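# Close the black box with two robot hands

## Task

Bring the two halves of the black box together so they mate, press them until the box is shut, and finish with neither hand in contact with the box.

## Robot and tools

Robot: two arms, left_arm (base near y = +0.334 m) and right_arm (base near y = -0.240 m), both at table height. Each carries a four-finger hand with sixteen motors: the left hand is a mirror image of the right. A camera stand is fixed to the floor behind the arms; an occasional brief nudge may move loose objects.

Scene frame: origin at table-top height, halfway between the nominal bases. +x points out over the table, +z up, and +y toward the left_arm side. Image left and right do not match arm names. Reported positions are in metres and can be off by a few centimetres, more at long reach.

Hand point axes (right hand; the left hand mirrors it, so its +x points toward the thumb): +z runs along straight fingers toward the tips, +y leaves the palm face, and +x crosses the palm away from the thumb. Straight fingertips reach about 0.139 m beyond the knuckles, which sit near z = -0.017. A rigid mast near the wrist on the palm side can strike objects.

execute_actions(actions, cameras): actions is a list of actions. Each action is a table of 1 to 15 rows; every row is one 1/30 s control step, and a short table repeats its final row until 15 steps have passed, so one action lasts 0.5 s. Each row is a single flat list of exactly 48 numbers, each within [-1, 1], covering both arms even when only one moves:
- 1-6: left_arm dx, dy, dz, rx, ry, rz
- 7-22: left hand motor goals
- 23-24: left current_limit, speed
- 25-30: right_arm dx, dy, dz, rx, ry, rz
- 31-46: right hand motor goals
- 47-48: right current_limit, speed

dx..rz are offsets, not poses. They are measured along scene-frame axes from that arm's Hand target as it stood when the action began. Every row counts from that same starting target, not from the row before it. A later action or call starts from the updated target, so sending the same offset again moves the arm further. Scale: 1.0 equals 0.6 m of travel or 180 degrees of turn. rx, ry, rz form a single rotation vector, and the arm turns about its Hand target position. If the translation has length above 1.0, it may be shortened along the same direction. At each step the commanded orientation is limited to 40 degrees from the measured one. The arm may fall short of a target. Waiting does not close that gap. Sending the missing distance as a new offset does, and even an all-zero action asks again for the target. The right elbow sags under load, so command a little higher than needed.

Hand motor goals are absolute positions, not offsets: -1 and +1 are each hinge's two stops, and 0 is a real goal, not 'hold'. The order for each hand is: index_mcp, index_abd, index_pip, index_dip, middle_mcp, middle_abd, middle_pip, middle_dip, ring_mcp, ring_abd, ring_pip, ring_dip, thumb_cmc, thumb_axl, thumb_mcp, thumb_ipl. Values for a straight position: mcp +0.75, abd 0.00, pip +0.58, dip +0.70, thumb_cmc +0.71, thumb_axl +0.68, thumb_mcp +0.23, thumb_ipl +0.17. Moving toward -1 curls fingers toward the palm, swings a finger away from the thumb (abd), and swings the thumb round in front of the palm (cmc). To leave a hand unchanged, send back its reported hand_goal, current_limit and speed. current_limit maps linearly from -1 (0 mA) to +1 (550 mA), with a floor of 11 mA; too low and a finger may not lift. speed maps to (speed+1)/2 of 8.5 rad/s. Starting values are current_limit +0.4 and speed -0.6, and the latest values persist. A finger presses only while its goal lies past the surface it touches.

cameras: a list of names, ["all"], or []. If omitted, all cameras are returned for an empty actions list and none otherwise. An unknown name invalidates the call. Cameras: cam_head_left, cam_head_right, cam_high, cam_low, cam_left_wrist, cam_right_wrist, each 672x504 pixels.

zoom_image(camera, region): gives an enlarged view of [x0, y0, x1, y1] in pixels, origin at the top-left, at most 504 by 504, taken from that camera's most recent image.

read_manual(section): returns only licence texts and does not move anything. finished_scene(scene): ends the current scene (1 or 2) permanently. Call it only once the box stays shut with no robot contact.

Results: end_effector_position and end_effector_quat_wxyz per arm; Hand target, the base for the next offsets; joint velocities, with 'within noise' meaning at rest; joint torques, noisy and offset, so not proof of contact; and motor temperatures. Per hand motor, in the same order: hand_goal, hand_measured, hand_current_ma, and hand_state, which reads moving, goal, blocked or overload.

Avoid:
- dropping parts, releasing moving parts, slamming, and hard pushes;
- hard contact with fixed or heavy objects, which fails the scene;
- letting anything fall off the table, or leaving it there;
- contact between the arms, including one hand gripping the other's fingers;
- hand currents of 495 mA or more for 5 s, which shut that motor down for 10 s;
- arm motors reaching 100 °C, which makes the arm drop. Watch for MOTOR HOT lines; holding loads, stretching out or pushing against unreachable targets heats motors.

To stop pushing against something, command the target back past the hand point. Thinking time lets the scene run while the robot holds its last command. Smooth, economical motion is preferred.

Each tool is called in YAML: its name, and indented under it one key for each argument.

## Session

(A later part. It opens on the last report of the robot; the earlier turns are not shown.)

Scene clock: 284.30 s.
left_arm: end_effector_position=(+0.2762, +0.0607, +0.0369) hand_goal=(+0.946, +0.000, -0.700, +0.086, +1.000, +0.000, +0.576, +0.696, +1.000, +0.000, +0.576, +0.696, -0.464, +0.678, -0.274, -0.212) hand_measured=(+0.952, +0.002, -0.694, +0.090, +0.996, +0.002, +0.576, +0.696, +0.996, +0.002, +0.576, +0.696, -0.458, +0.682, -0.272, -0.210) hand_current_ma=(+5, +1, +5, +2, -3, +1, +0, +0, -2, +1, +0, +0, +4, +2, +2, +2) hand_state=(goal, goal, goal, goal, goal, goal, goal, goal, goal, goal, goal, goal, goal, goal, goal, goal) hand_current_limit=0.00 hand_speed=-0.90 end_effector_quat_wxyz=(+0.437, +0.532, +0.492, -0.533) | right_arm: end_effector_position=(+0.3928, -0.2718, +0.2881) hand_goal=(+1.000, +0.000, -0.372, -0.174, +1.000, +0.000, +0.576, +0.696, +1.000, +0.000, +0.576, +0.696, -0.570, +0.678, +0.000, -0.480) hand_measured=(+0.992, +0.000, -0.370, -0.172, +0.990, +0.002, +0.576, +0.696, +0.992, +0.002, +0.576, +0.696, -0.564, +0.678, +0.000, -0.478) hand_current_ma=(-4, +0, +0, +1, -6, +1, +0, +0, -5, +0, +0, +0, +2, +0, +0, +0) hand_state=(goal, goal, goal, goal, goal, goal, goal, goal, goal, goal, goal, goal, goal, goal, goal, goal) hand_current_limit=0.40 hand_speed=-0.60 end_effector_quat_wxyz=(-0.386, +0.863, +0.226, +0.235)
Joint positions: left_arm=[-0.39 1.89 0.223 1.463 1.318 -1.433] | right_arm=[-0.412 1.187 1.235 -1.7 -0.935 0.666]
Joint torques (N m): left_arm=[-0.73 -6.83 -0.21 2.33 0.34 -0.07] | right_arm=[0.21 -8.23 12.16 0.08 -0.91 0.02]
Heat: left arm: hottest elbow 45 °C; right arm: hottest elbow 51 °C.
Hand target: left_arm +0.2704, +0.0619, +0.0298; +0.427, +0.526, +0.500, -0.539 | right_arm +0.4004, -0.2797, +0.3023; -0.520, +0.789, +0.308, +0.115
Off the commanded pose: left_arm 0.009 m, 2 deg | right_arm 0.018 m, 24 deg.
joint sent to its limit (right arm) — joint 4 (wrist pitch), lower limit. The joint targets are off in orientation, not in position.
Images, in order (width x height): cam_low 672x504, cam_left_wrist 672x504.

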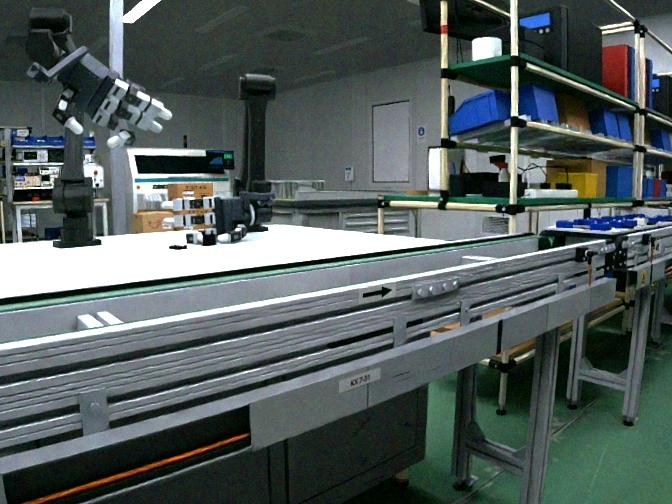

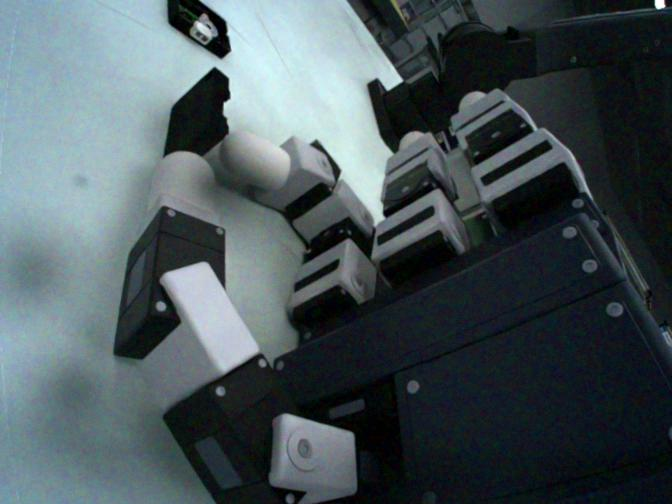

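execute_actions:
  actions:
    - [[-0.029,0.0238,0.003,0,0,0,0.945,0,-0.70,0.085,1,0,0.576,0.696,1,0,0.576,0.696,-0.465,0.678,-0.275,-0.212,0,-0.9,0,0,0,0,0,0,1,0,-0.372,-0.174,1,0,0.576,0.696,1,0,0.576,0.696,-0.571,0.678,0,-0.481,0.4,-0.6]]
    - [[-0.029,0.0238,0.03,0,0,0,0.945,0,-0.70,0.085,1,0,0.576,0.696,1,0,0.576,0.696,-0.465,0.678,-0.275,-0.212,0,-0.9,0,0,0,0,0,0,1,0,-0.372,-0.174,1,0,0.576,0.696,1,0,0.576,0.696,-0.571,0.678,0,-0.481,0.4,-0.6]]
    - [[0,0,0.06,0,0,0,0.945,0,-0.70,0.085,1,0,0.576,0.696,1,0,0.576,0.696,-0.465,0.678,-0.275,-0.212,0,-0.9,0,0,0,0,0,0,1,0,-0.372,-0.174,1,0,0.576,0.696,1,0,0.576,0.696,-0.571,0.678,0,-0.481,0.4,-0.6]]
  cameras: ["cam_left_wrist", "cam_low", "cam_high", "cam_head_left"]

zoom_image:
  camera: "cam_left_wrist"
  region: [100, 0, 300, 150]

zoom_image:
  camera: "cam_low"
  region: [160, 215, 240, 255]

zoom_image:
  camera: "cam_head_left"
  region: [260, 280, 370, 350]

Scene clock: 288.73 s.
left_arm: end_effector_position=(+0.2362, +0.0875, +0.0857) hand_goal=(+0.946, +0.000, -0.700, +0.086, +1.000, +0.000, +0.576, +0.696, +1.000, +0.000, +0.576, +0.696, -0.464, +0.678, -0.274, -0.212) hand_measured=(+0.944, +0.000, -0.698, +0.088, +0.998, +0.002, +0.576, +0.696, +0.998, +0.002, +0.576, +0.696, -0.458, +0.682, -0.272, -0.210) hand_current_ma=(+0, +0, +1, +1, -1, +1, +0, +0, -1, +1, +0, +0, +4, +2, +2, +1) hand_state=(goal, goal, goal, goal, goal, goal, goal, goal, goal, goal, goal, goal, goal, goal, goal, goal) hand_current_limit=0.00 hand_speed=-0.90 end_effector_quat_wxyz=(+0.432, +0.521, +0.493, -0.546) | right_arm: end_effector_position=(+0.3928, -0.2718, +0.2881) hand_goal=(+1.000, +0.000, -0.372, -0.174, +1.000, +0.000, +0.576, +0.696, +1.000, +0.000, +0.576, +0.696, -0.570, +0.678, +0.000, -0.480) hand_measured=(+0.992, +0.000, -0.370, -0.172, +0.990, +0.002, +0.576, +0.696, +0.992, +0.002, +0.576, +0.696, -0.564, +0.678, +0.000, -0.478) hand_current_ma=(-4, +0, +0, +1, -6, +1, +0, +0, -5, +0, +0, +0, +2, +0, +0, +0) hand_state=(goal, goal, goal, goal, goal, goal, goal, goal, goal, goal, goal, goal, goal, goal, goal, goal) hand_current_limit=0.40 hand_speed=-0.60 end_effector_quat_wxyz=(-0.386, +0.863, +0.226, +0.235)
Joint positions: left_arm=[-0.333 1.523 0.085 1.274 1.383 -1.497] | right_arm=[-0.412 1.187 1.235 -1.7 -0.935 0.666]
Joint torques (N m): left_arm=[0.09 -5.01 1.89 0.95 0.34 0.11] | right_arm=[0.26 -8.35 12.16 0.08 -0.88 0.02]
Heat: left arm: hottest elbow 44 °C; right arm: hottest elbow 51 °C.
Hand target: left_arm +0.2357, +0.0905, +0.0856; +0.427, +0.526, +0.500, -0.539 | right_arm +0.4004, -0.2797, +0.3023; -0.520, +0.789, +0.308, +0.115
Off the commanded pose: left_arm 0.003 m, 1 deg | right_arm 0.018 m, 24 deg.
joint sent to its limit (right arm) — joint 4 (wrist pitch), lower limit. The joint targets are off in orientation, not in position.
Images, in order (width x height): cam_head_left 672x504, cam_high 672x504, cam_low 672x504, cam_left_wrist 672x504.

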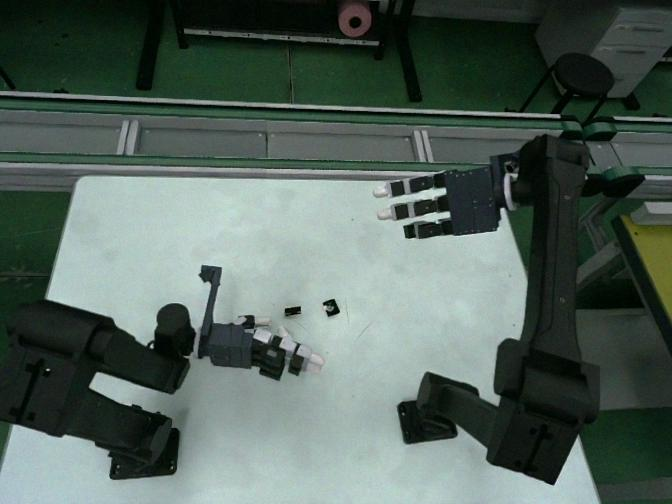

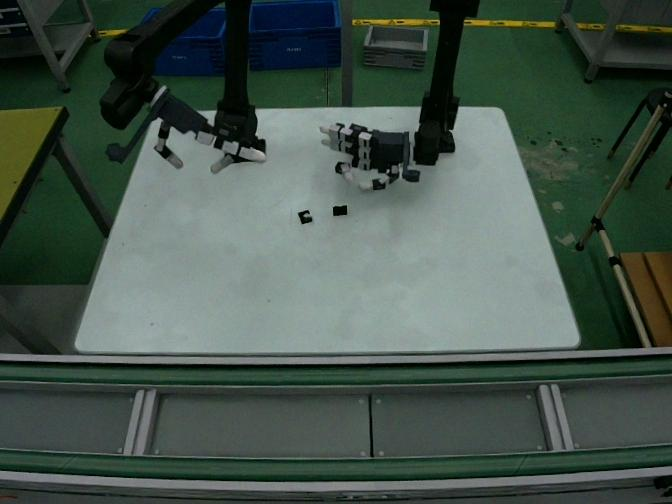

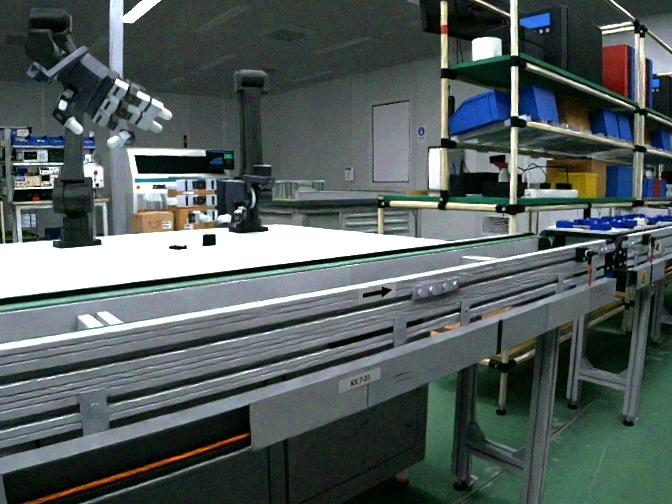

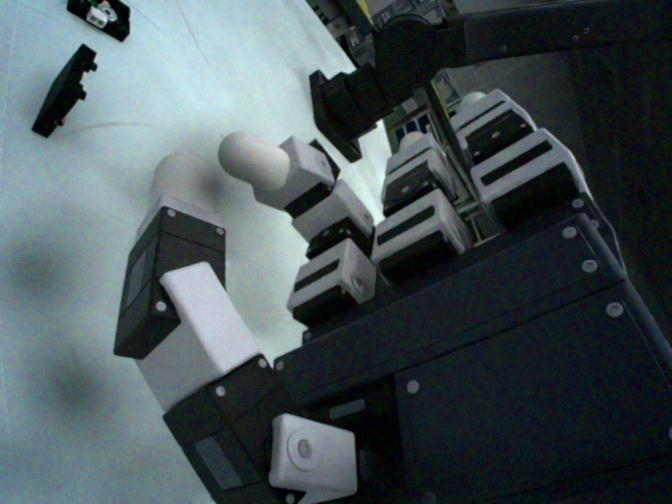

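Scaled by 2.520 from the camera's 672x504 image, which has a finer 960x720 frame.

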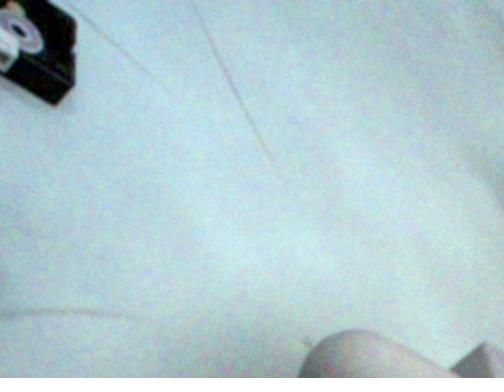

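Scaled by 6.300 from the camera's 672x504 image, which has a finer 960x720 frame.

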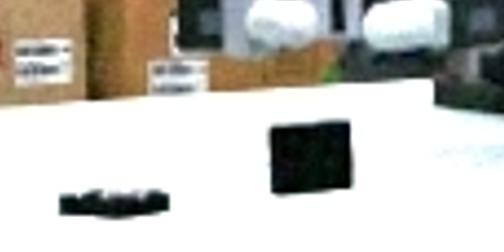

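Scaled by 4.582 from the camera's 672x504 image, which has a finer 960x720 frame.

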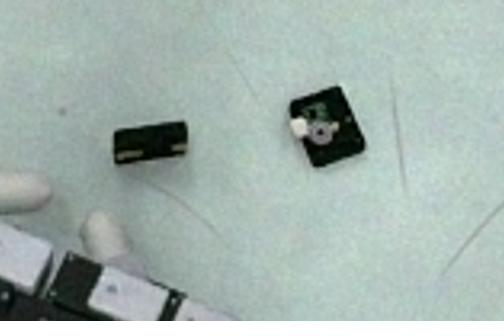

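execute_actions:
  actions:
    - [[0,0.03,0.08,0,0,0,0.945,0,-0.70,0.085,1,0,0.576,0.696,1,0,0.576,0.696,-0.465,0.678,-0.275,-0.212,0,-0.6,0,0,0.02,-0.1139,-0.036,0.0286,0.754,0,0.576,0.696,0.342,0,-0.883,-0.609,0.342,0,-0.883,-0.609,0.714,0.678,0.226,0.168,0.4,-0.6]]
    - [[0.04,0.1,0.1,0,0,0,0.945,0,-0.70,0.085,1,0,0.576,0.696,1,0,0.576,0.696,-0.465,0.678,-0.275,-0.212,0,-0.6,0,0,0.02,-0.1139,-0.036,0.0286,0.754,0,0.576,0.696,0.342,0,-0.883,-0.609,0.342,0,-0.883,-0.609,0.714,0.678,0.226,0.168,0.4,-0.6]]
    - [[0.07,0.1,0.08,0,0,0,0.945,0,-0.70,0.085,1,0,0.576,0.696,1,0,0.576,0.696,-0.465,0.678,-0.275,-0.212,0,-0.6,0,0,0.02,-0.1139,-0.036,0.0286,0.754,0,0.576,0.696,0.342,0,-0.883,-0.609,0.342,0,-0.883,-0.609,0.714,0.678,0.226,0.168,0.4,-0.6]]
    - [[0.07,0.1,0.08,0,0,0,0.945,0,-0.70,0.085,1,0,0.576,0.696,1,0,0.576,0.696,-0.465,0.678,-0.275,-0.212,0,-0.6,0,0.06,0,0,0,0.141,0.754,0,0.576,0.696,0.342,0,-0.883,-0.609,0.342,0,-0.883,-0.609,0.714,0.678,0.226,0.168,0.4,-0.6]]
  cameras: ["cam_right_wrist", "cam_head_left"]

Scene clock: 304.23 s.
left_arm: end_effector_position=(+0.3334, +0.2821, +0.2695) hand_goal=(+0.946, +0.000, -0.700, +0.086, +1.000, +0.000, +0.576, +0.696, +1.000, +0.000, +0.576, +0.696, -0.464, +0.678, -0.274, -0.212) hand_measured=(+0.946, +0.000, -0.698, +0.088, +1.000, +0.002, +0.576, +0.696, +1.000, +0.002, +0.576, +0.696, -0.458, +0.682, -0.272, -0.210) hand_current_ma=(+0, +0, +1, +1, +0, +1, +0, +0, +0, +1, +0, +0, +4, +2, +1, +1) hand_state=(goal, goal, goal, goal, goal, goal, goal, goal, goal, goal, goal, goal, goal, goal, goal, goal) hand_current_limit=0.00 hand_speed=-0.60 end_effector_quat_wxyz=(+0.568, +0.373, +0.602, -0.420) | right_arm: end_effector_position=(+0.4013, -0.2425, +0.3378) hand_goal=(+0.754, +0.000, +0.576, +0.696, +0.342, +0.000, -0.882, -0.608, +0.342, +0.000, -0.882, -0.608, +0.714, +0.678, +0.226, +0.168) hand_measured=(+0.752, +0.000, +0.572, +0.694, +0.346, +0.002, -0.876, -0.606, +0.346, +0.002, -0.876, -0.606, +0.712, +0.678, +0.218, +0.164) hand_current_ma=(+0, +0, -1, -1, +2, +1, +3, +1, +1, +0, +2, +0, +0, +0, -6, -2) hand_state=(goal, goal, goal, goal, goal, goal, goal, goal, goal, goal, goal, goal, goal, goal, goal, goal) hand_current_limit=0.40 hand_speed=-0.60 end_effector_quat_wxyz=(+0.029, +0.737, +0.674, +0.031)
Joint positions: left_arm=[0.378 0.812 0.312 0.927 1.575 -2.08] | right_arm=[0.04 1.08 1.294 -1.7 0.01 0.191]
Joint torques (N m): left_arm=[-0.73 0.5 12.08 0.59 -0.57 -0.07] | right_arm=[0.73 -7.59 9.29 0.44 0.03 -0.07]
Heat: left arm: hottest elbow 43 °C; right arm: hottest elbow 51 °C.
Hand target: left_arm +0.3435, +0.2884, +0.2897; +0.427, +0.526, +0.500, -0.539 | right_arm +0.4003, -0.2437, +0.3383; +0.000, +0.735, +0.678, +0.000
Off the commanded pose: left_arm 0.023 m, 30 deg | right_arm 0.002 m, 5 deg.
joint sent to its limit (left arm) — joint 5 (wrist yaw), upper limit; joint 6 (wrist roll), lower limit. The joint targets are off in orientation, not in position.
joint sent to its limit (right arm) — joint 4 (wrist pitch), lower limit. The joint targets are off in orientation, not in position.
Images, in order (width x height): cam_head_left 672x504, cam_right_wrist 672x504.

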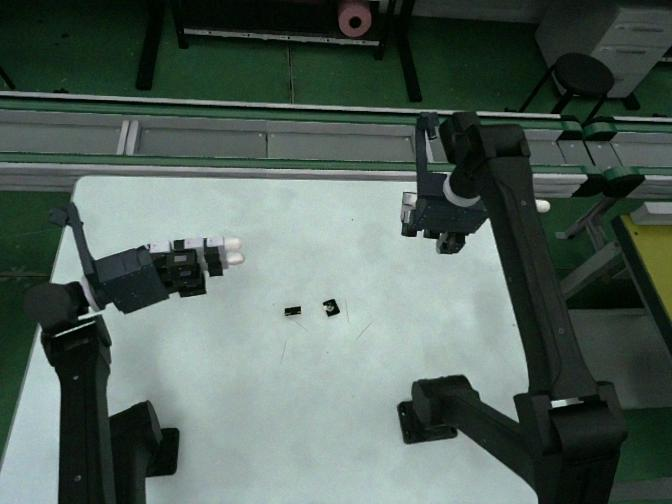

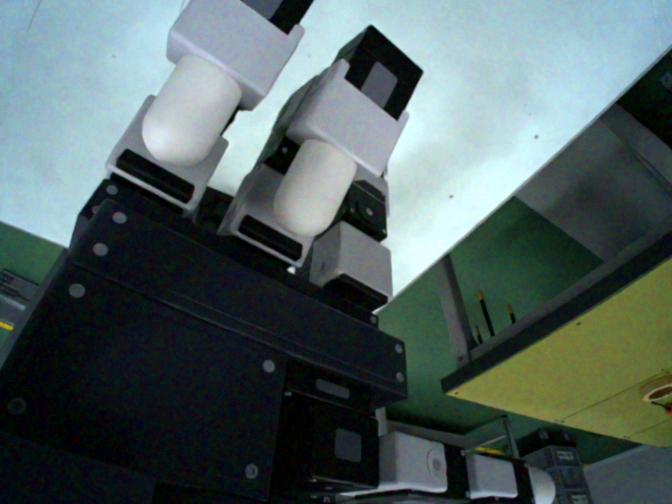

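execute_actions:
  actions:
    - [[0.0425,0.051,0.006,0.0195,0.0872,0.0602,0.945,0,-0.70,0.085,1,0,0.576,0.696,1,0,0.576,0.696,-0.465,0.678,-0.275,-0.212,0,-0.6,-0.0437,0.1,-0.049,0,0,0.141,0.754,0,0.576,0.696,0.89,0,-0.95,-0.95,0.89,0,-0.95,-0.95,0.714,0.678,0.226,0.168,0.4,-0.6]]
    - [[0.0425,0.051,0.006,0.0195,0.0872,0.0602,0.945,0,-0.70,0.085,1,0,0.576,0.696,1,0,0.576,0.696,-0.465,0.678,-0.275,-0.212,0,-0.6,-0.0437,0.12,-0.049,0,0,0.141,0.754,0,0.576,0.696,0.89,0,-0.95,-0.95,0.89,0,-0.95,-0.95,0.714,0.678,0.226,0.168,0.4,-0.6]]
    - [[0.0425,0.051,0.006,0.0195,0.0872,0.0602,0.945,0,-0.70,0.085,1,0,0.576,0.696,1,0,0.576,0.696,-0.465,0.678,-0.275,-0.212,0,-0.6,-0.0437,0.14,-0.049,0,0,0.141,0.754,0,0.576,0.696,0.89,0,-0.95,-0.95,0.89,0,-0.95,-0.95,0.714,0.678,0.226,0.168,0.4,-0.6]]
    - [[0,0,0,0,0,0,0.945,0,-0.70,0.085,1,0,0.576,0.696,1,0,0.576,0.696,-0.465,0.678,-0.275,-0.212,0,-0.6,-0.0437,0.14,-0.049,0,0,0.141,0.754,0,0.576,0.696,0.89,0,-0.95,-0.95,0.89,0,-0.95,-0.95,0.714,0.678,0.226,0.168,0.4,-0.6]]
  cameras: ["cam_right_wrist", "cam_head_left", "cam_low"]

Scene clock: 310.80 s.
left_arm: end_effector_position=(+0.4074, +0.3722, +0.2782) hand_goal=(+0.946, +0.000, -0.700, +0.086, +1.000, +0.000, +0.576, +0.696, +1.000, +0.000, +0.576, +0.696, -0.464, +0.678, -0.274, -0.212) hand_measured=(+0.942, +0.000, -0.698, +0.088, +0.994, +0.002, +0.576, +0.696, +0.996, +0.002, +0.576, +0.696, -0.458, +0.682, -0.272, -0.210) hand_current_ma=(-2, +0, +1, +1, -4, +1, +0, +0, -3, +1, +0, +0, +4, +2, +1, +1) hand_state=(goal, goal, goal, goal, goal, goal, goal, goal, goal, goal, goal, goal, goal, goal, goal, goal) hand_current_limit=0.00 hand_speed=-0.60 end_effector_quat_wxyz=(+0.405, +0.062, +0.704, -0.580) | right_arm: end_effector_position=(+0.2873, +0.0437, +0.2076) hand_goal=(+0.754, +0.000, +0.576, +0.696, +0.890, +0.000, -0.950, -0.950, +0.890, +0.000, -0.950, -0.950, +0.714, +0.678, +0.226, +0.168) hand_measured=(+0.752, +0.000, +0.574, +0.694, +0.874, +0.002, -0.898, -0.786, +0.878, +0.002, -0.890, -0.802, +0.714, +0.678, +0.218, +0.164) hand_current_ma=(+0, +0, -1, -1, -13, +1, +78, +385, -9, +0, +99, +385, +0, +0, -6, -1) hand_state=(goal, goal, goal, goal, goal, goal, blocked, blocked, goal, goal, blocked, blocked, goal, goal, goal, goal) hand_current_limit=0.40 hand_speed=-0.60 end_effector_quat_wxyz=(-0.016, -0.051, +0.998, -0.014)
Joint positions: left_arm=[0.523 1.089 0.786 -0.06 1.577 -2.081] | right_arm=[0.609 1.207 1.073 -1.479 0.004 -1.001]
Joint torques (N m): left_arm=[-0.79 -4.66 13.63 0.84 0.65 -0.14] | right_arm=[1.79 -8.88 11.62 0.96 -0.08 -0.09]
Heat: left arm: hottest elbow 46 °C; right arm: hottest elbow 50 °C.
Hand target: left_arm +0.4200, +0.3803, +0.3003; +0.277, +0.149, +0.795, -0.518 | right_arm +0.2955, +0.0564, +0.2207; +0.000, -0.060, +0.998, +0.000
Off the commanded pose: left_arm 0.027 m, 22 deg | right_arm 0.020 m, 3 deg.
joint sent to its limit (left arm) — joint 5 (wrist yaw), upper limit; joint 6 (wrist roll), lower limit. The joint targets are off in orientation, not in position.
Images, in order (width x height): cam_head_left 672x504, cam_low 672x504, cam_right_wrist 672x504.

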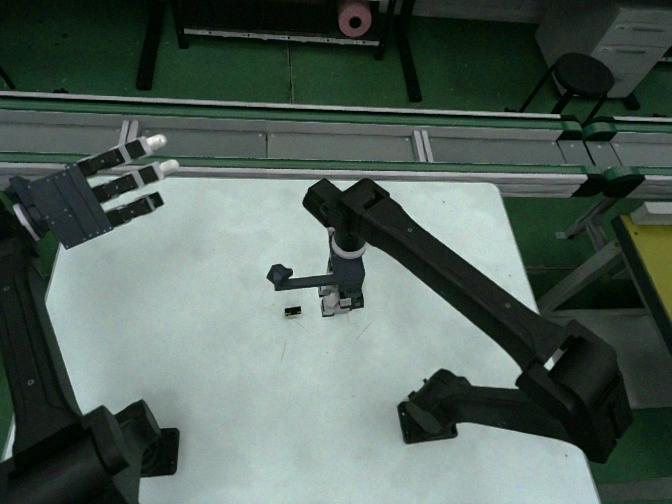

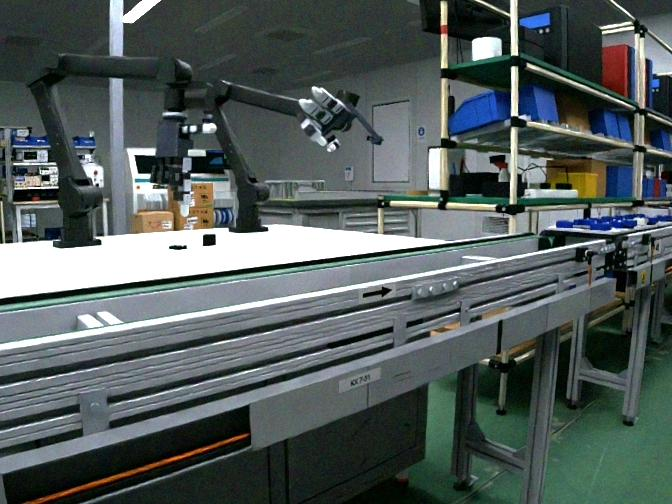

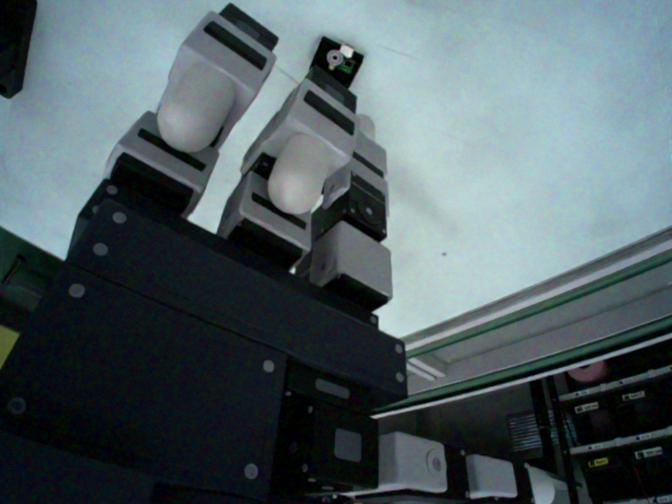

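execute_actions:
  actions:
    - [[0,0,0,0,0,0,0.945,0,-0.70,0.085,1,0,0.576,0.696,1,0,0.576,0.696,-0.465,0.678,-0.275,-0.212,0,-0.6,0.012,0.08,-0.01,0,0,0,0.754,0,0.576,0.696,0.89,0,-0.86,-0.68,0.89,0,-0.86,-0.68,0.714,0.678,0.226,0.168,0.4,-0.6]]
    - [[0,0,0,0,0,0,0.945,0,-0.70,0.085,1,0,0.576,0.696,1,0,0.576,0.696,-0.465,0.678,-0.275,-0.212,0,-0.6,0.01,0.05,-0.01,0,0,0,0.754,0,0.576,0.696,0.89,0,-0.86,-0.68,0.89,0,-0.86,-0.68,0.714,0.678,0.226,0.168,0.4,-0.6]]
  cameras: ["cam_right_wrist", "cam_head_left", "cam_low", "cam_high"]

Scene clock: 315.90 s.
left_arm: end_effector_position=(+0.4074, +0.3722, +0.2782) hand_goal=(+0.946, +0.000, -0.700, +0.086, +1.000, +0.000, +0.576, +0.696, +1.000, +0.000, +0.576, +0.696, -0.464, +0.678, -0.274, -0.212) hand_measured=(+0.942, +0.000, -0.698, +0.088, +0.994, +0.002, +0.576, +0.696, +0.996, +0.002, +0.576, +0.696, -0.458, +0.682, -0.272, -0.210) hand_current_ma=(-2, +0, +1, +1, -4, +1, +0, +0, -3, +1, +0, +0, +4, +2, +1, +1) hand_state=(goal, goal, goal, goal, goal, goal, goal, goal, goal, goal, goal, goal, goal, goal, goal, goal) hand_current_limit=0.00 hand_speed=-0.60 end_effector_quat_wxyz=(+0.405, +0.062, +0.704, -0.580) | right_arm: end_effector_position=(+0.2968, +0.1173, +0.1928) hand_goal=(+0.754, +0.000, +0.576, +0.696, +0.890, +0.000, -0.860, -0.680, +0.890, +0.000, -0.860, -0.680, +0.714, +0.678, +0.226, +0.168) hand_measured=(+0.752, +0.000, +0.574, +0.694, +0.888, +0.002, -0.858, -0.684, +0.888, +0.002, -0.856, -0.682, +0.714, +0.678, +0.218, +0.164) hand_current_ma=(+0, +0, -1, -1, -1, +1, +0, -1, -1, +0, +1, -1, +0, +0, -6, -1) hand_state=(goal, goal, goal, goal, goal, goal, goal, goal, goal, goal, goal, goal, goal, goal, goal, goal) hand_current_limit=0.40 hand_speed=-0.60 end_effector_quat_wxyz=(-0.018, -0.059, +0.998, -0.015)
Joint positions: left_arm=[0.523 1.089 0.786 -0.06 1.577 -2.081] | right_arm=[0.741 1.369 1.18 -1.428 -0.002 -0.887]
Joint torques (N m): left_arm=[-0.56 -3.49 13.72 0.69 0.61 -0.12] | right_arm=[2.08 -11.05 12.72 0.91 0.11 0.07]
Heat: left arm: hottest elbow 47 °C; right arm: hottest elbow 49 °C.
Hand target: left_arm +0.4200, +0.3803, +0.3003; +0.277, +0.149, +0.795, -0.518 | right_arm +0.3087, +0.1344, +0.2088; +0.000, -0.060, +0.998, +0.000
Off the commanded pose: left_arm 0.027 m, 22 deg | right_arm 0.026 m, 3 deg.
joint sent to its limit (left arm) — joint 5 (wrist yaw), upper limit; joint 6 (wrist roll), lower limit. The joint targets are off in orientation, not in position.
Images, in order (width x height): cam_head_left 672x504, cam_high 672x504, cam_low 672x504, cam_right_wrist 672x504.

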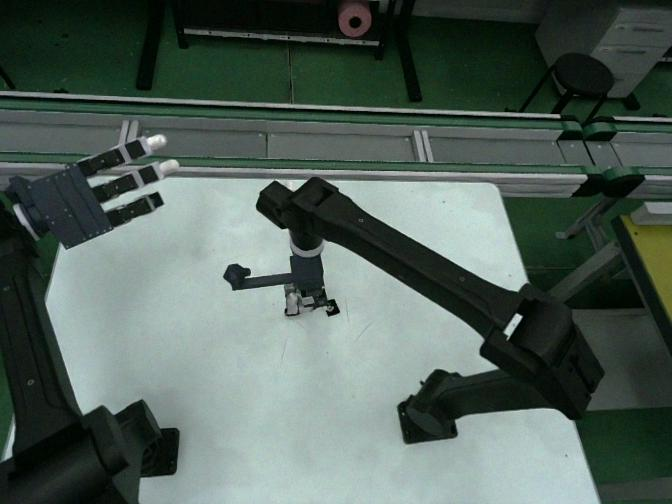

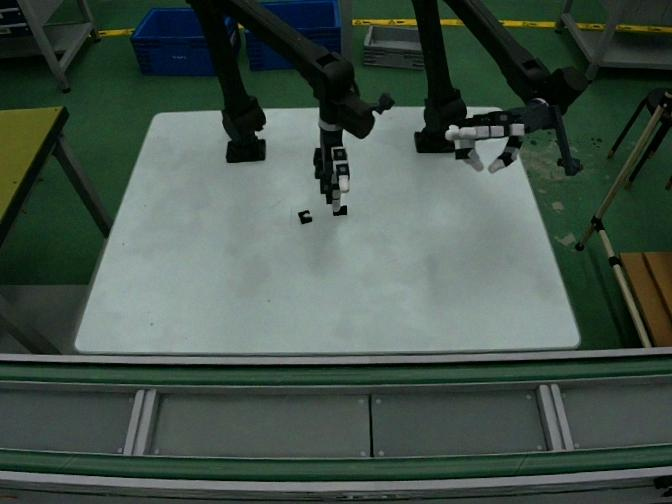

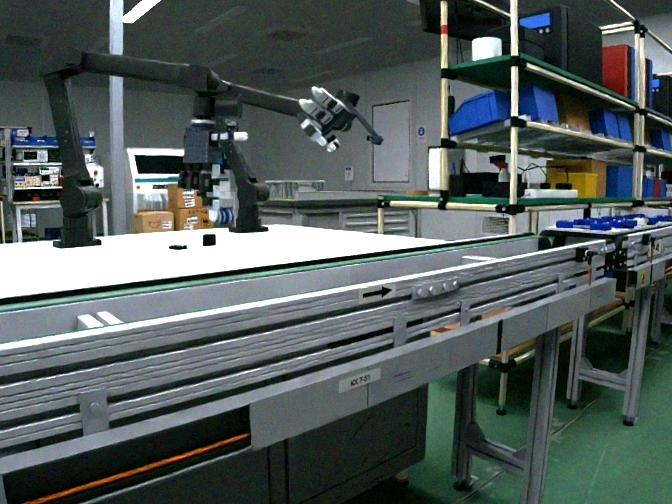

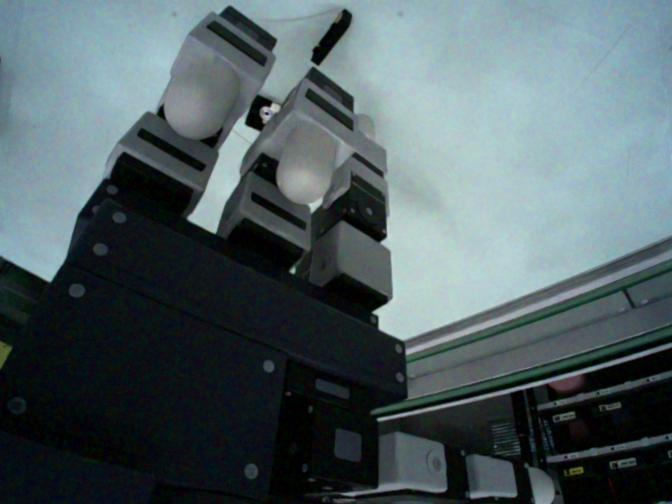

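zoom_image:
  camera: "cam_right_wrist"
  region: [220, 0, 440, 165]

Scaled by 2.291 from the camera's 672x504 image, which has a finer 960x720 frame.

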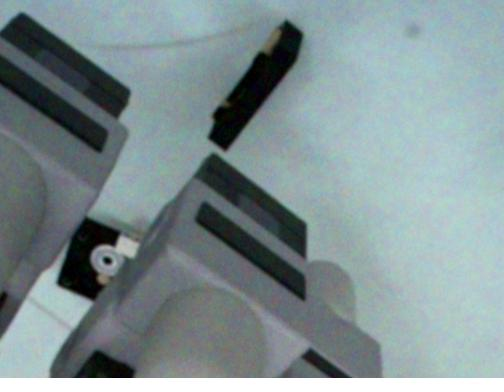

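execute_actions:
  actions:
    - [[0,0,0,0,0,0,0.945,0,-0.70,0.085,1,0,0.576,0.696,1,0,0.576,0.696,-0.465,0.678,-0.275,-0.212,0,-0.6,-0.03,0.034,-0.035,0,0,0,0.754,0,0.576,0.696,0.89,0,-0.86,-0.68,0.89,0,-0.86,-0.68,0.714,0.678,0.226,0.168,0.4,-0.6]]
  cameras: ["cam_right_wrist", "cam_low"]

zoom_image:
  camera: "cam_right_wrist"
  region: [220, 0, 440, 165]

zoom_image:
  camera: "cam_low"
  region: [160, 175, 260, 255]

Scene clock: 321.10 s.
left_arm: end_effector_position=(+0.4074, +0.3722, +0.2782) hand_goal=(+0.946, +0.000, -0.700, +0.086, +1.000, +0.000, +0.576, +0.696, +1.000, +0.000, +0.576, +0.696, -0.464, +0.678, -0.274, -0.212) hand_measured=(+0.942, +0.000, -0.698, +0.088, +0.994, +0.002, +0.576, +0.696, +0.996, +0.002, +0.576, +0.696, -0.458, +0.682, -0.272, -0.210) hand_current_ma=(-2, +0, +1, +1, -4, +1, +0, +0, -3, +1, +0, +0, +4, +2, +1, +1) hand_state=(goal, goal, goal, goal, goal, goal, goal, goal, goal, goal, goal, goal, goal, goal, goal, goal) hand_current_limit=0.00 hand_speed=-0.60 end_effector_quat_wxyz=(+0.405, +0.062, +0.704, -0.580) | right_arm: end_effector_position=(+0.2857, +0.1458, +0.1882) hand_goal=(+0.754, +0.000, +0.576, +0.696, +0.890, +0.000, -0.860, -0.680, +0.890, +0.000, -0.860, -0.680, +0.714, +0.678, +0.226, +0.168) hand_measured=(+0.752, +0.000, +0.574, +0.694, +0.888, +0.002, -0.858, -0.684, +0.888, +0.002, -0.856, -0.682, +0.714, +0.678, +0.218, +0.164) hand_current_ma=(+0, +0, +0, -1, +0, +1, +0, -1, +0, +0, +1, -1, +0, +0, -6, -1) hand_state=(goal, goal, goal, goal, goal, goal, goal, goal, goal, goal, goal, goal, goal, goal, goal, goal) hand_current_limit=0.40 hand_speed=-0.60 end_effector_quat_wxyz=(-0.005, -0.061, +0.998, -0.004)
Joint positions: left_arm=[0.523 1.089 0.786 -0.06 1.577 -2.081] | right_arm=[0.812 1.387 1.18 -1.376 -0.002 -0.819]
Joint torques (N m): left_arm=[-0.32 -4.66 13.71 0.75 0.69 -0.09] | right_arm=[1.49 -11.34 9.91 1.13 0.13 0.08]
Heat: left arm: hottest elbow 48 °C; right arm: hottest elbow 49 °C.
Hand target: left_arm +0.4200, +0.3803, +0.3003; +0.277, +0.149, +0.795, -0.518 | right_arm +0.2907, +0.1548, +0.1878; +0.000, -0.060, +0.998, +0.000
Off the commanded pose: left_arm 0.027 m, 22 deg | right_arm 0.010 m, 1 deg.
joint sent to its limit (left arm) — joint 5 (wrist yaw), upper limit; joint 6 (wrist roll), lower limit. The joint targets are off in orientation, not in position.
Images, in order (width x height): cam_low 672x504, cam_right_wrist 672x504.

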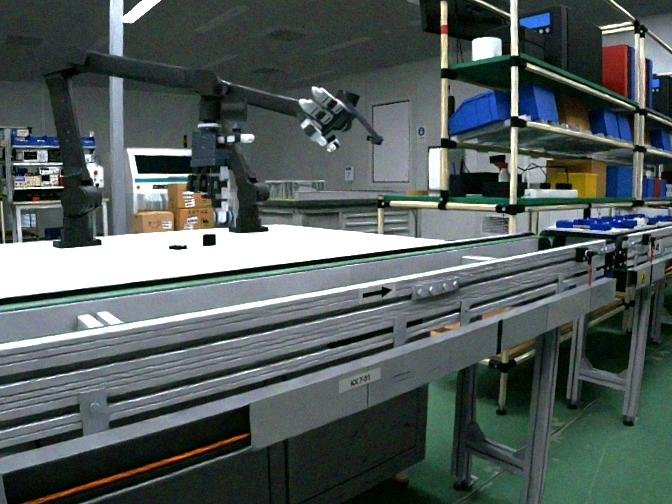

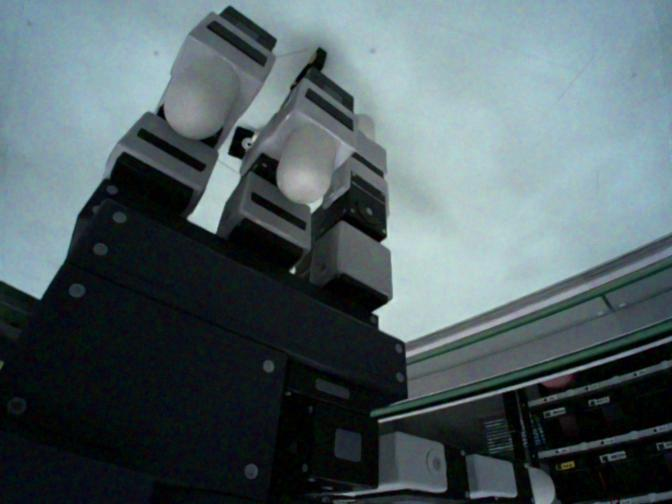

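Scaled by 2.291 from the camera's 672x504 image, which has a finer 960x720 frame.

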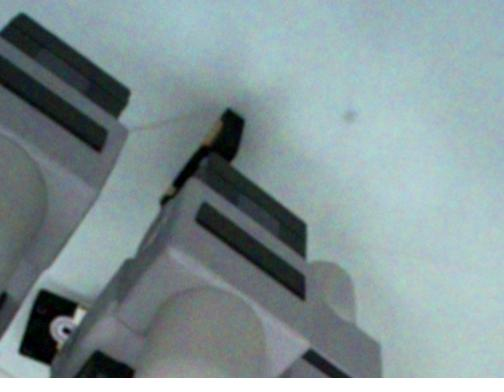

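Scaled by 5.040 from the camera's 672x504 image, which has a finer 960x720 frame.

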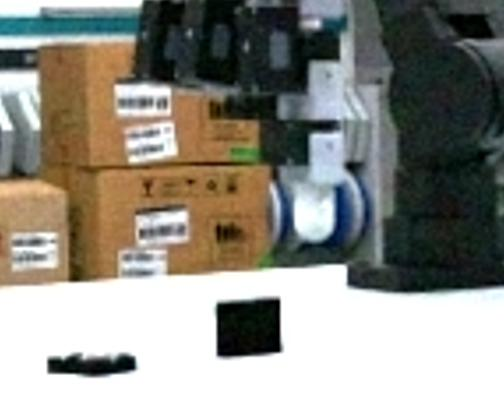

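execute_actions:
  actions:
    - [[0,0,0,0,0,0,0.945,0,-0.70,0.085,1,0,0.576,0.696,1,0,0.576,0.696,-0.465,0.678,-0.275,-0.212,0,-0.6,-0.0133,-0.0183,-0.04,0,0,0,0.754,0,0.576,0.696,0.89,0,-0.86,-0.68,0.89,0,-0.86,-0.68,0.714,0.678,0.226,0.168,0.4,-0.6]]
    - [[0,0,0,0,0,0,0.945,0,-0.70,0.085,1,0,0.576,0.696,1,0,0.576,0.696,-0.465,0.678,-0.275,-0.212,0,-0.6,0,0,-0.02,0,0,0,0.754,0,0.576,0.696,0.89,0,-0.86,-0.68,0.89,0,-0.86,-0.68,0.714,0.678,0.226,0.168,0.4,-0.6]]
  cameras: ["cam_head_left","cam_low","cam_right_wrist"]

Scene clock: 327.33 s.
left_arm: end_effector_position=(+0.4074, +0.3722, +0.2782) hand_goal=(+0.946, +0.000, -0.700, +0.086, +1.000, +0.000, +0.576, +0.696, +1.000, +0.000, +0.576, +0.696, -0.464, +0.678, -0.274, -0.212) hand_measured=(+0.942, +0.000, -0.698, +0.088, +0.994, +0.002, +0.576, +0.696, +0.996, +0.002, +0.576, +0.696, -0.458, +0.682, -0.272, -0.210) hand_current_ma=(-2, +0, +1, +1, -4, +1, +0, +0, -3, +1, +0, +0, +4, +2, +1, +1) hand_state=(goal, goal, goal, goal, goal, goal, goal, goal, goal, goal, goal, goal, goal, goal, goal, goal) hand_current_limit=0.00 hand_speed=-0.60 end_effector_quat_wxyz=(+0.405, +0.062, +0.704, -0.580) | right_arm: end_effector_position=(+0.2804, +0.1394, +0.1536) hand_goal=(+0.754, +0.000, +0.576, +0.696, +0.890, +0.000, -0.860, -0.680, +0.890, +0.000, -0.860, -0.680, +0.714, +0.678, +0.226, +0.168) hand_measured=(+0.752, +0.000, +0.574, +0.694, +0.888, +0.002, -0.858, -0.684, +0.888, +0.002, -0.856, -0.682, +0.714, +0.678, +0.218, +0.164) hand_current_ma=(+0, +0, +0, -1, +0, +1, +0, -1, +0, +0, +1, -1, +0, +0, -6, -1) hand_state=(goal, goal, goal, goal, goal, goal, goal, goal, goal, goal, goal, goal, goal, goal, goal, goal) hand_current_limit=0.40 hand_speed=-0.60 end_effector_quat_wxyz=(-0.004, -0.061, +0.998, -0.003)
Joint positions: left_arm=[0.523 1.089 0.786 -0.06 1.577 -2.081] | right_arm=[0.812 1.387 1.086 -1.279 -0.002 -0.819]
Joint torques (N m): left_arm=[-0.56 -4.37 13.64 0.73 0.61 -0.08] | right_arm=[1.38 -12.16 8.66 1.16 0.12 0.05]
Heat: left arm: hottest elbow 49 °C; right arm: hottest elbow 48 °C.
Hand target: left_arm +0.4200, +0.3803, +0.3003; +0.277, +0.149, +0.795, -0.518 | right_arm +0.2827, +0.1438, +0.1517; +0.000, -0.060, +0.998, +0.000
Off the commanded pose: left_arm 0.027 m, 22 deg | right_arm 0.005 m, 1 deg.
joint sent to its limit (left arm) — joint 5 (wrist yaw), upper limit; joint 6 (wrist roll), lower limit. The joint targets are off in orientation, not in position.
Images, in order (width x height): cam_head_left 672x504, cam_low 672x504, cam_right_wrist 672x504.

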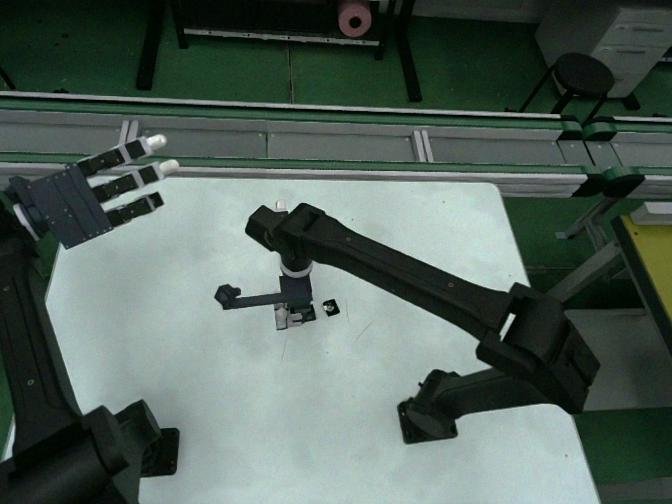

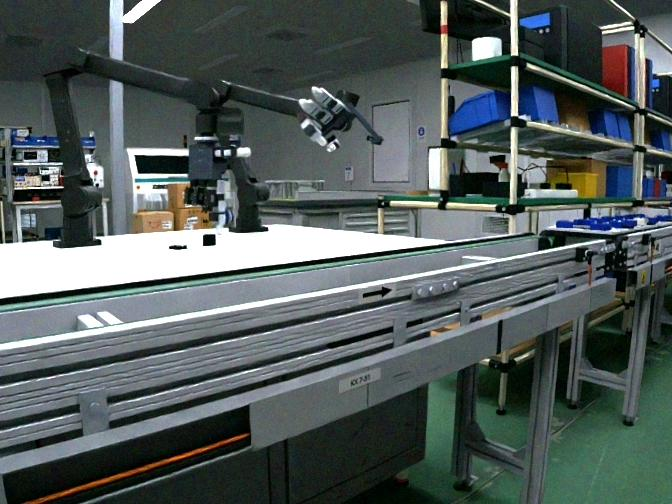

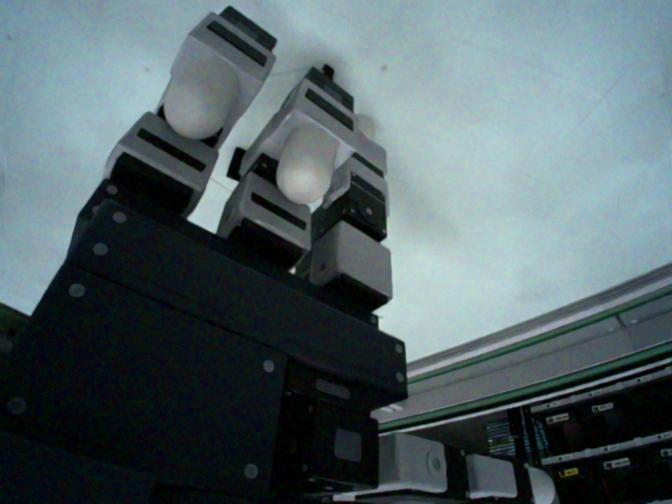

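execute_actions:
  actions:
    - [[0,0,0,0,0,0,0.945,0,-0.70,0.085,1,0,0.576,0.696,1,0,0.576,0.696,-0.465,0.678,-0.275,-0.212,0,-0.6,-0.004,-0.01,-0.035,0,0,0,0.754,0,0.576,0.696,0.89,0,-0.86,-0.68,0.89,0,-0.86,-0.68,0.714,0.678,0.226,0.168,0.4,-0.6]]
  cameras: ["cam_head_left","cam_low","cam_right_wrist"]

zoom_image:
  camera: "cam_low"
  region: [160, 190, 260, 265]

zoom_image:
  camera: "cam_right_wrist"
  region: [200, 50, 420, 215]

Scene clock: 329.07 s.
left_arm: end_effector_position=(+0.4074, +0.3722, +0.2782) hand_goal=(+0.946, +0.000, -0.700, +0.086, +1.000, +0.000, +0.576, +0.696, +1.000, +0.000, +0.576, +0.696, -0.464, +0.678, -0.274, -0.212) hand_measured=(+0.942, +0.000, -0.698, +0.088, +0.994, +0.002, +0.576, +0.696, +0.996, +0.002, +0.576, +0.696, -0.458, +0.682, -0.272, -0.210) hand_current_ma=(-2, +0, +1, +1, -4, +1, +0, +0, -3, +1, +0, +0, +4, +2, +1, +1) hand_state=(goal, goal, goal, goal, goal, goal, goal, goal, goal, goal, goal, goal, goal, goal, goal, goal) hand_current_limit=0.00 hand_speed=-0.60 end_effector_quat_wxyz=(+0.405, +0.062, +0.704, -0.580) | right_arm: end_effector_position=(+0.2759, +0.1340, +0.1327) hand_goal=(+0.754, +0.000, +0.576, +0.696, +0.890, +0.000, -0.860, -0.680, +0.890, +0.000, -0.860, -0.680, +0.714, +0.678, +0.226, +0.168) hand_measured=(+0.752, +0.000, +0.574, +0.694, +0.888, +0.002, -0.858, -0.684, +0.888, +0.002, -0.856, -0.682, +0.714, +0.678, +0.218, +0.164) hand_current_ma=(+0, +0, +0, -1, +0, +1, +0, -1, +0, +0, +1, -1, +0, +0, -6, -1) hand_state=(goal, goal, goal, goal, goal, goal, goal, goal, goal, goal, goal, goal, goal, goal, goal, goal) hand_current_limit=0.40 hand_speed=-0.60 end_effector_quat_wxyz=(-0.004, -0.061, +0.998, -0.003)
Joint positions: left_arm=[0.523 1.089 0.786 -0.06 1.577 -2.081] | right_arm=[0.812 1.387 1.028 -1.221 -0.002 -0.819]
Joint torques (N m): left_arm=[-0.73 -4.42 13.7 0.58 0.62 -0.05] | right_arm=[0.91 -11.16 8.72 1.11 0.12 0.01]
Heat: left arm: hottest elbow 49 °C; right arm: hottest elbow 47 °C.
Hand target: left_arm +0.4200, +0.3803, +0.3003; +0.277, +0.149, +0.795, -0.518 | right_arm +0.2803, +0.1378, +0.1308; +0.000, -0.060, +0.998, +0.000
Off the commanded pose: left_arm 0.027 m, 22 deg | right_arm 0.006 m, 1 deg.
joint sent to its limit (left arm) — joint 5 (wrist yaw), upper limit; joint 6 (wrist roll), lower limit. The joint targets are off in orientation, not in position.
Images, in order (width x height): cam_head_left 672x504, cam_low 672x504, cam_right_wrist 672x504.

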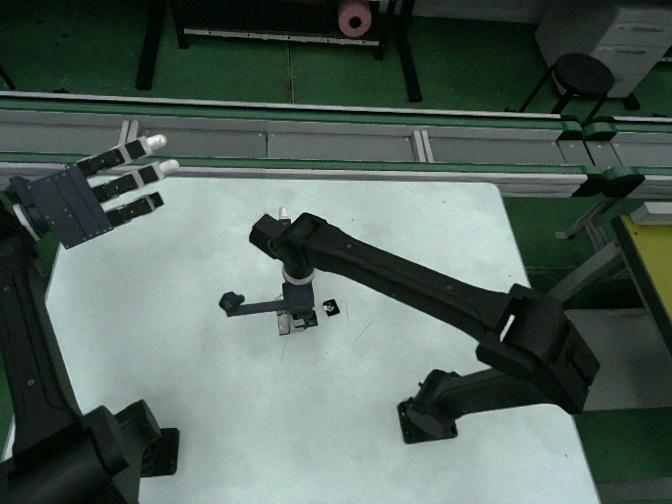

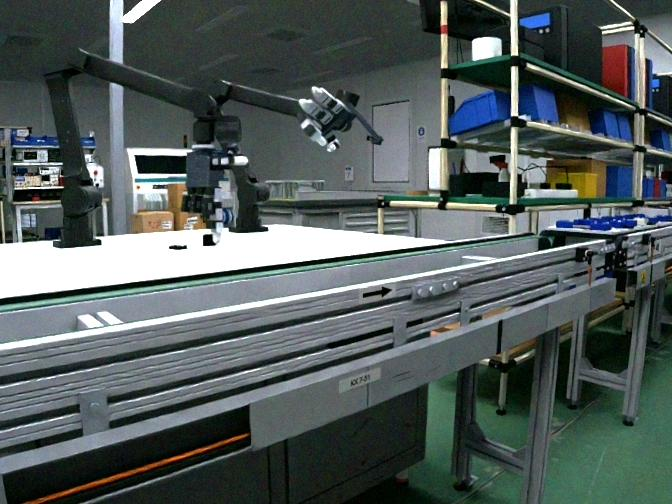

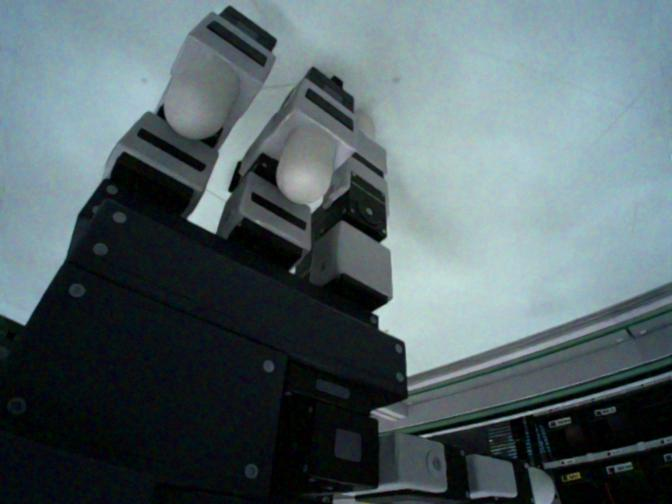

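Scaled by 5.040 from the camera's 672x504 image, which has a finer 960x720 frame.

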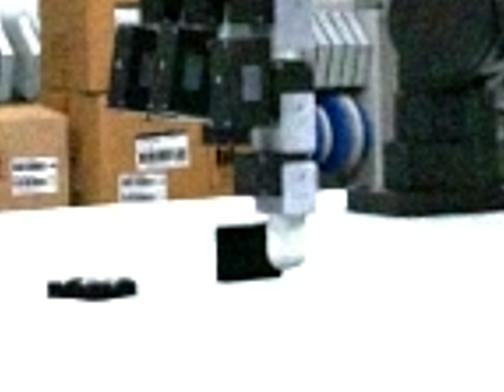

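Scaled by 2.291 from the camera's 672x504 image, which has a finer 960x720 frame.

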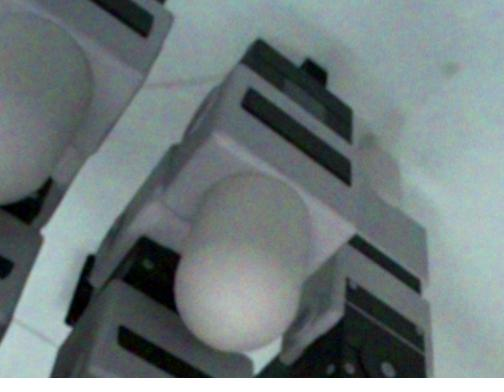

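execute_actions:
  actions:
    - [[0,0,0,0,0,0,0.945,0,-0.70,0.085,1,0,0.576,0.696,1,0,0.576,0.696,-0.465,0.678,-0.275,-0.212,0,-0.6,-0.023,-0.004,0,0,0,0,0.754,0,0.576,0.696,0.89,0,-0.86,-0.68,0.89,0,-0.86,-0.68,0.714,0.678,0.226,0.168,0.4,-0.6]]
  cameras: ["cam_low"]

zoom_image:
  camera: "cam_low"
  region: [160, 190, 260, 265]

Scene clock: 332.13 s.
left_arm: end_effector_position=(+0.4074, +0.3722, +0.2782) hand_goal=(+0.946, +0.000, -0.700, +0.086, +1.000, +0.000, +0.576, +0.696, +1.000, +0.000, +0.576, +0.696, -0.464, +0.678, -0.274, -0.212) hand_measured=(+0.942, +0.000, -0.698, +0.088, +0.994, +0.002, +0.576, +0.696, +0.996, +0.002, +0.576, +0.696, -0.458, +0.682, -0.272, -0.210) hand_current_ma=(-2, +0, +1, +1, -4, +1, +0, +0, -3, +1, +0, +0, +4, +2, +1, +1) hand_state=(goal, goal, goal, goal, goal, goal, goal, goal, goal, goal, goal, goal, goal, goal, goal, goal) hand_current_limit=0.00 hand_speed=-0.60 end_effector_quat_wxyz=(+0.405, +0.062, +0.704, -0.580) | right_arm: end_effector_position=(+0.2695, +0.1302, +0.1248) hand_goal=(+0.754, +0.000, +0.576, +0.696, +0.890, +0.000, -0.860, -0.680, +0.890, +0.000, -0.860, -0.680, +0.714, +0.678, +0.226, +0.168) hand_measured=(+0.752, +0.006, +0.574, +0.694, +0.888, +0.002, -0.858, -0.684, +0.888, +0.002, -0.856, -0.682, +0.714, +0.678, +0.218, +0.164) hand_current_ma=(+0, +2, +0, +0, +0, +1, +0, -1, +0, +0, +1, -1, +0, +0, -6, -1) hand_state=(goal, goal, goal, goal, goal, goal, goal, goal, goal, goal, goal, goal, goal, goal, goal, goal) hand_current_limit=0.40 hand_speed=-0.60 end_effector_quat_wxyz=(-0.009, -0.057, +0.998, -0.009)
Joint positions: left_arm=[0.523 1.089 0.786 -0.06 1.577 -2.081] | right_arm=[0.821 1.385 1.007 -1.218 0 -0.803]
Joint torques (N m): left_arm=[-0.62 -3.72 13.79 0.68 0.64 -0.13] | right_arm=[2.26 -13.57 8.12 1.02 0.05 0.09]
Heat: left arm: hottest elbow 50 °C; right arm: hottest elbow 47 °C.
Hand target: left_arm +0.4200, +0.3803, +0.3003; +0.277, +0.149, +0.795, -0.518 | right_arm +0.2664, +0.1354, +0.1306; +0.000, -0.060, +0.998, -0.001
Off the commanded pose: left_arm 0.027 m, 22 deg | right_arm 0.008 m, 1 deg.
joint sent to its limit (left arm) — joint 5 (wrist yaw), upper limit; joint 6 (wrist roll), lower limit. The joint targets are off in orientation, not in position.
Images, in order (width x height): cam_low 672x504.

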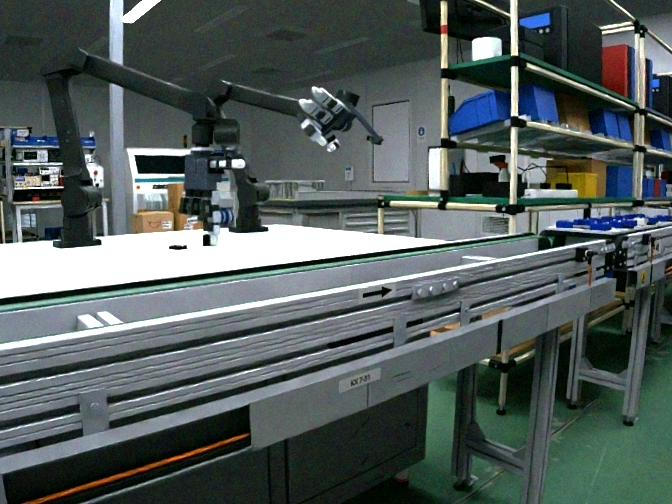

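Scaled by 5.040 from the camera's 672x504 image, which has a finer 960x720 frame.

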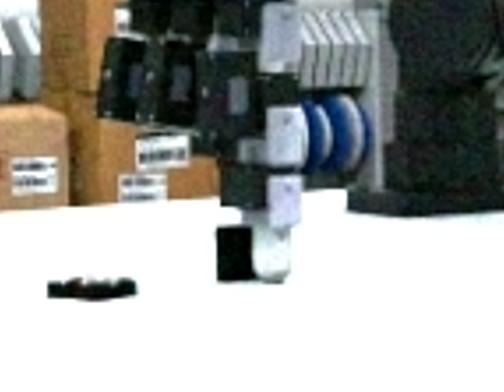

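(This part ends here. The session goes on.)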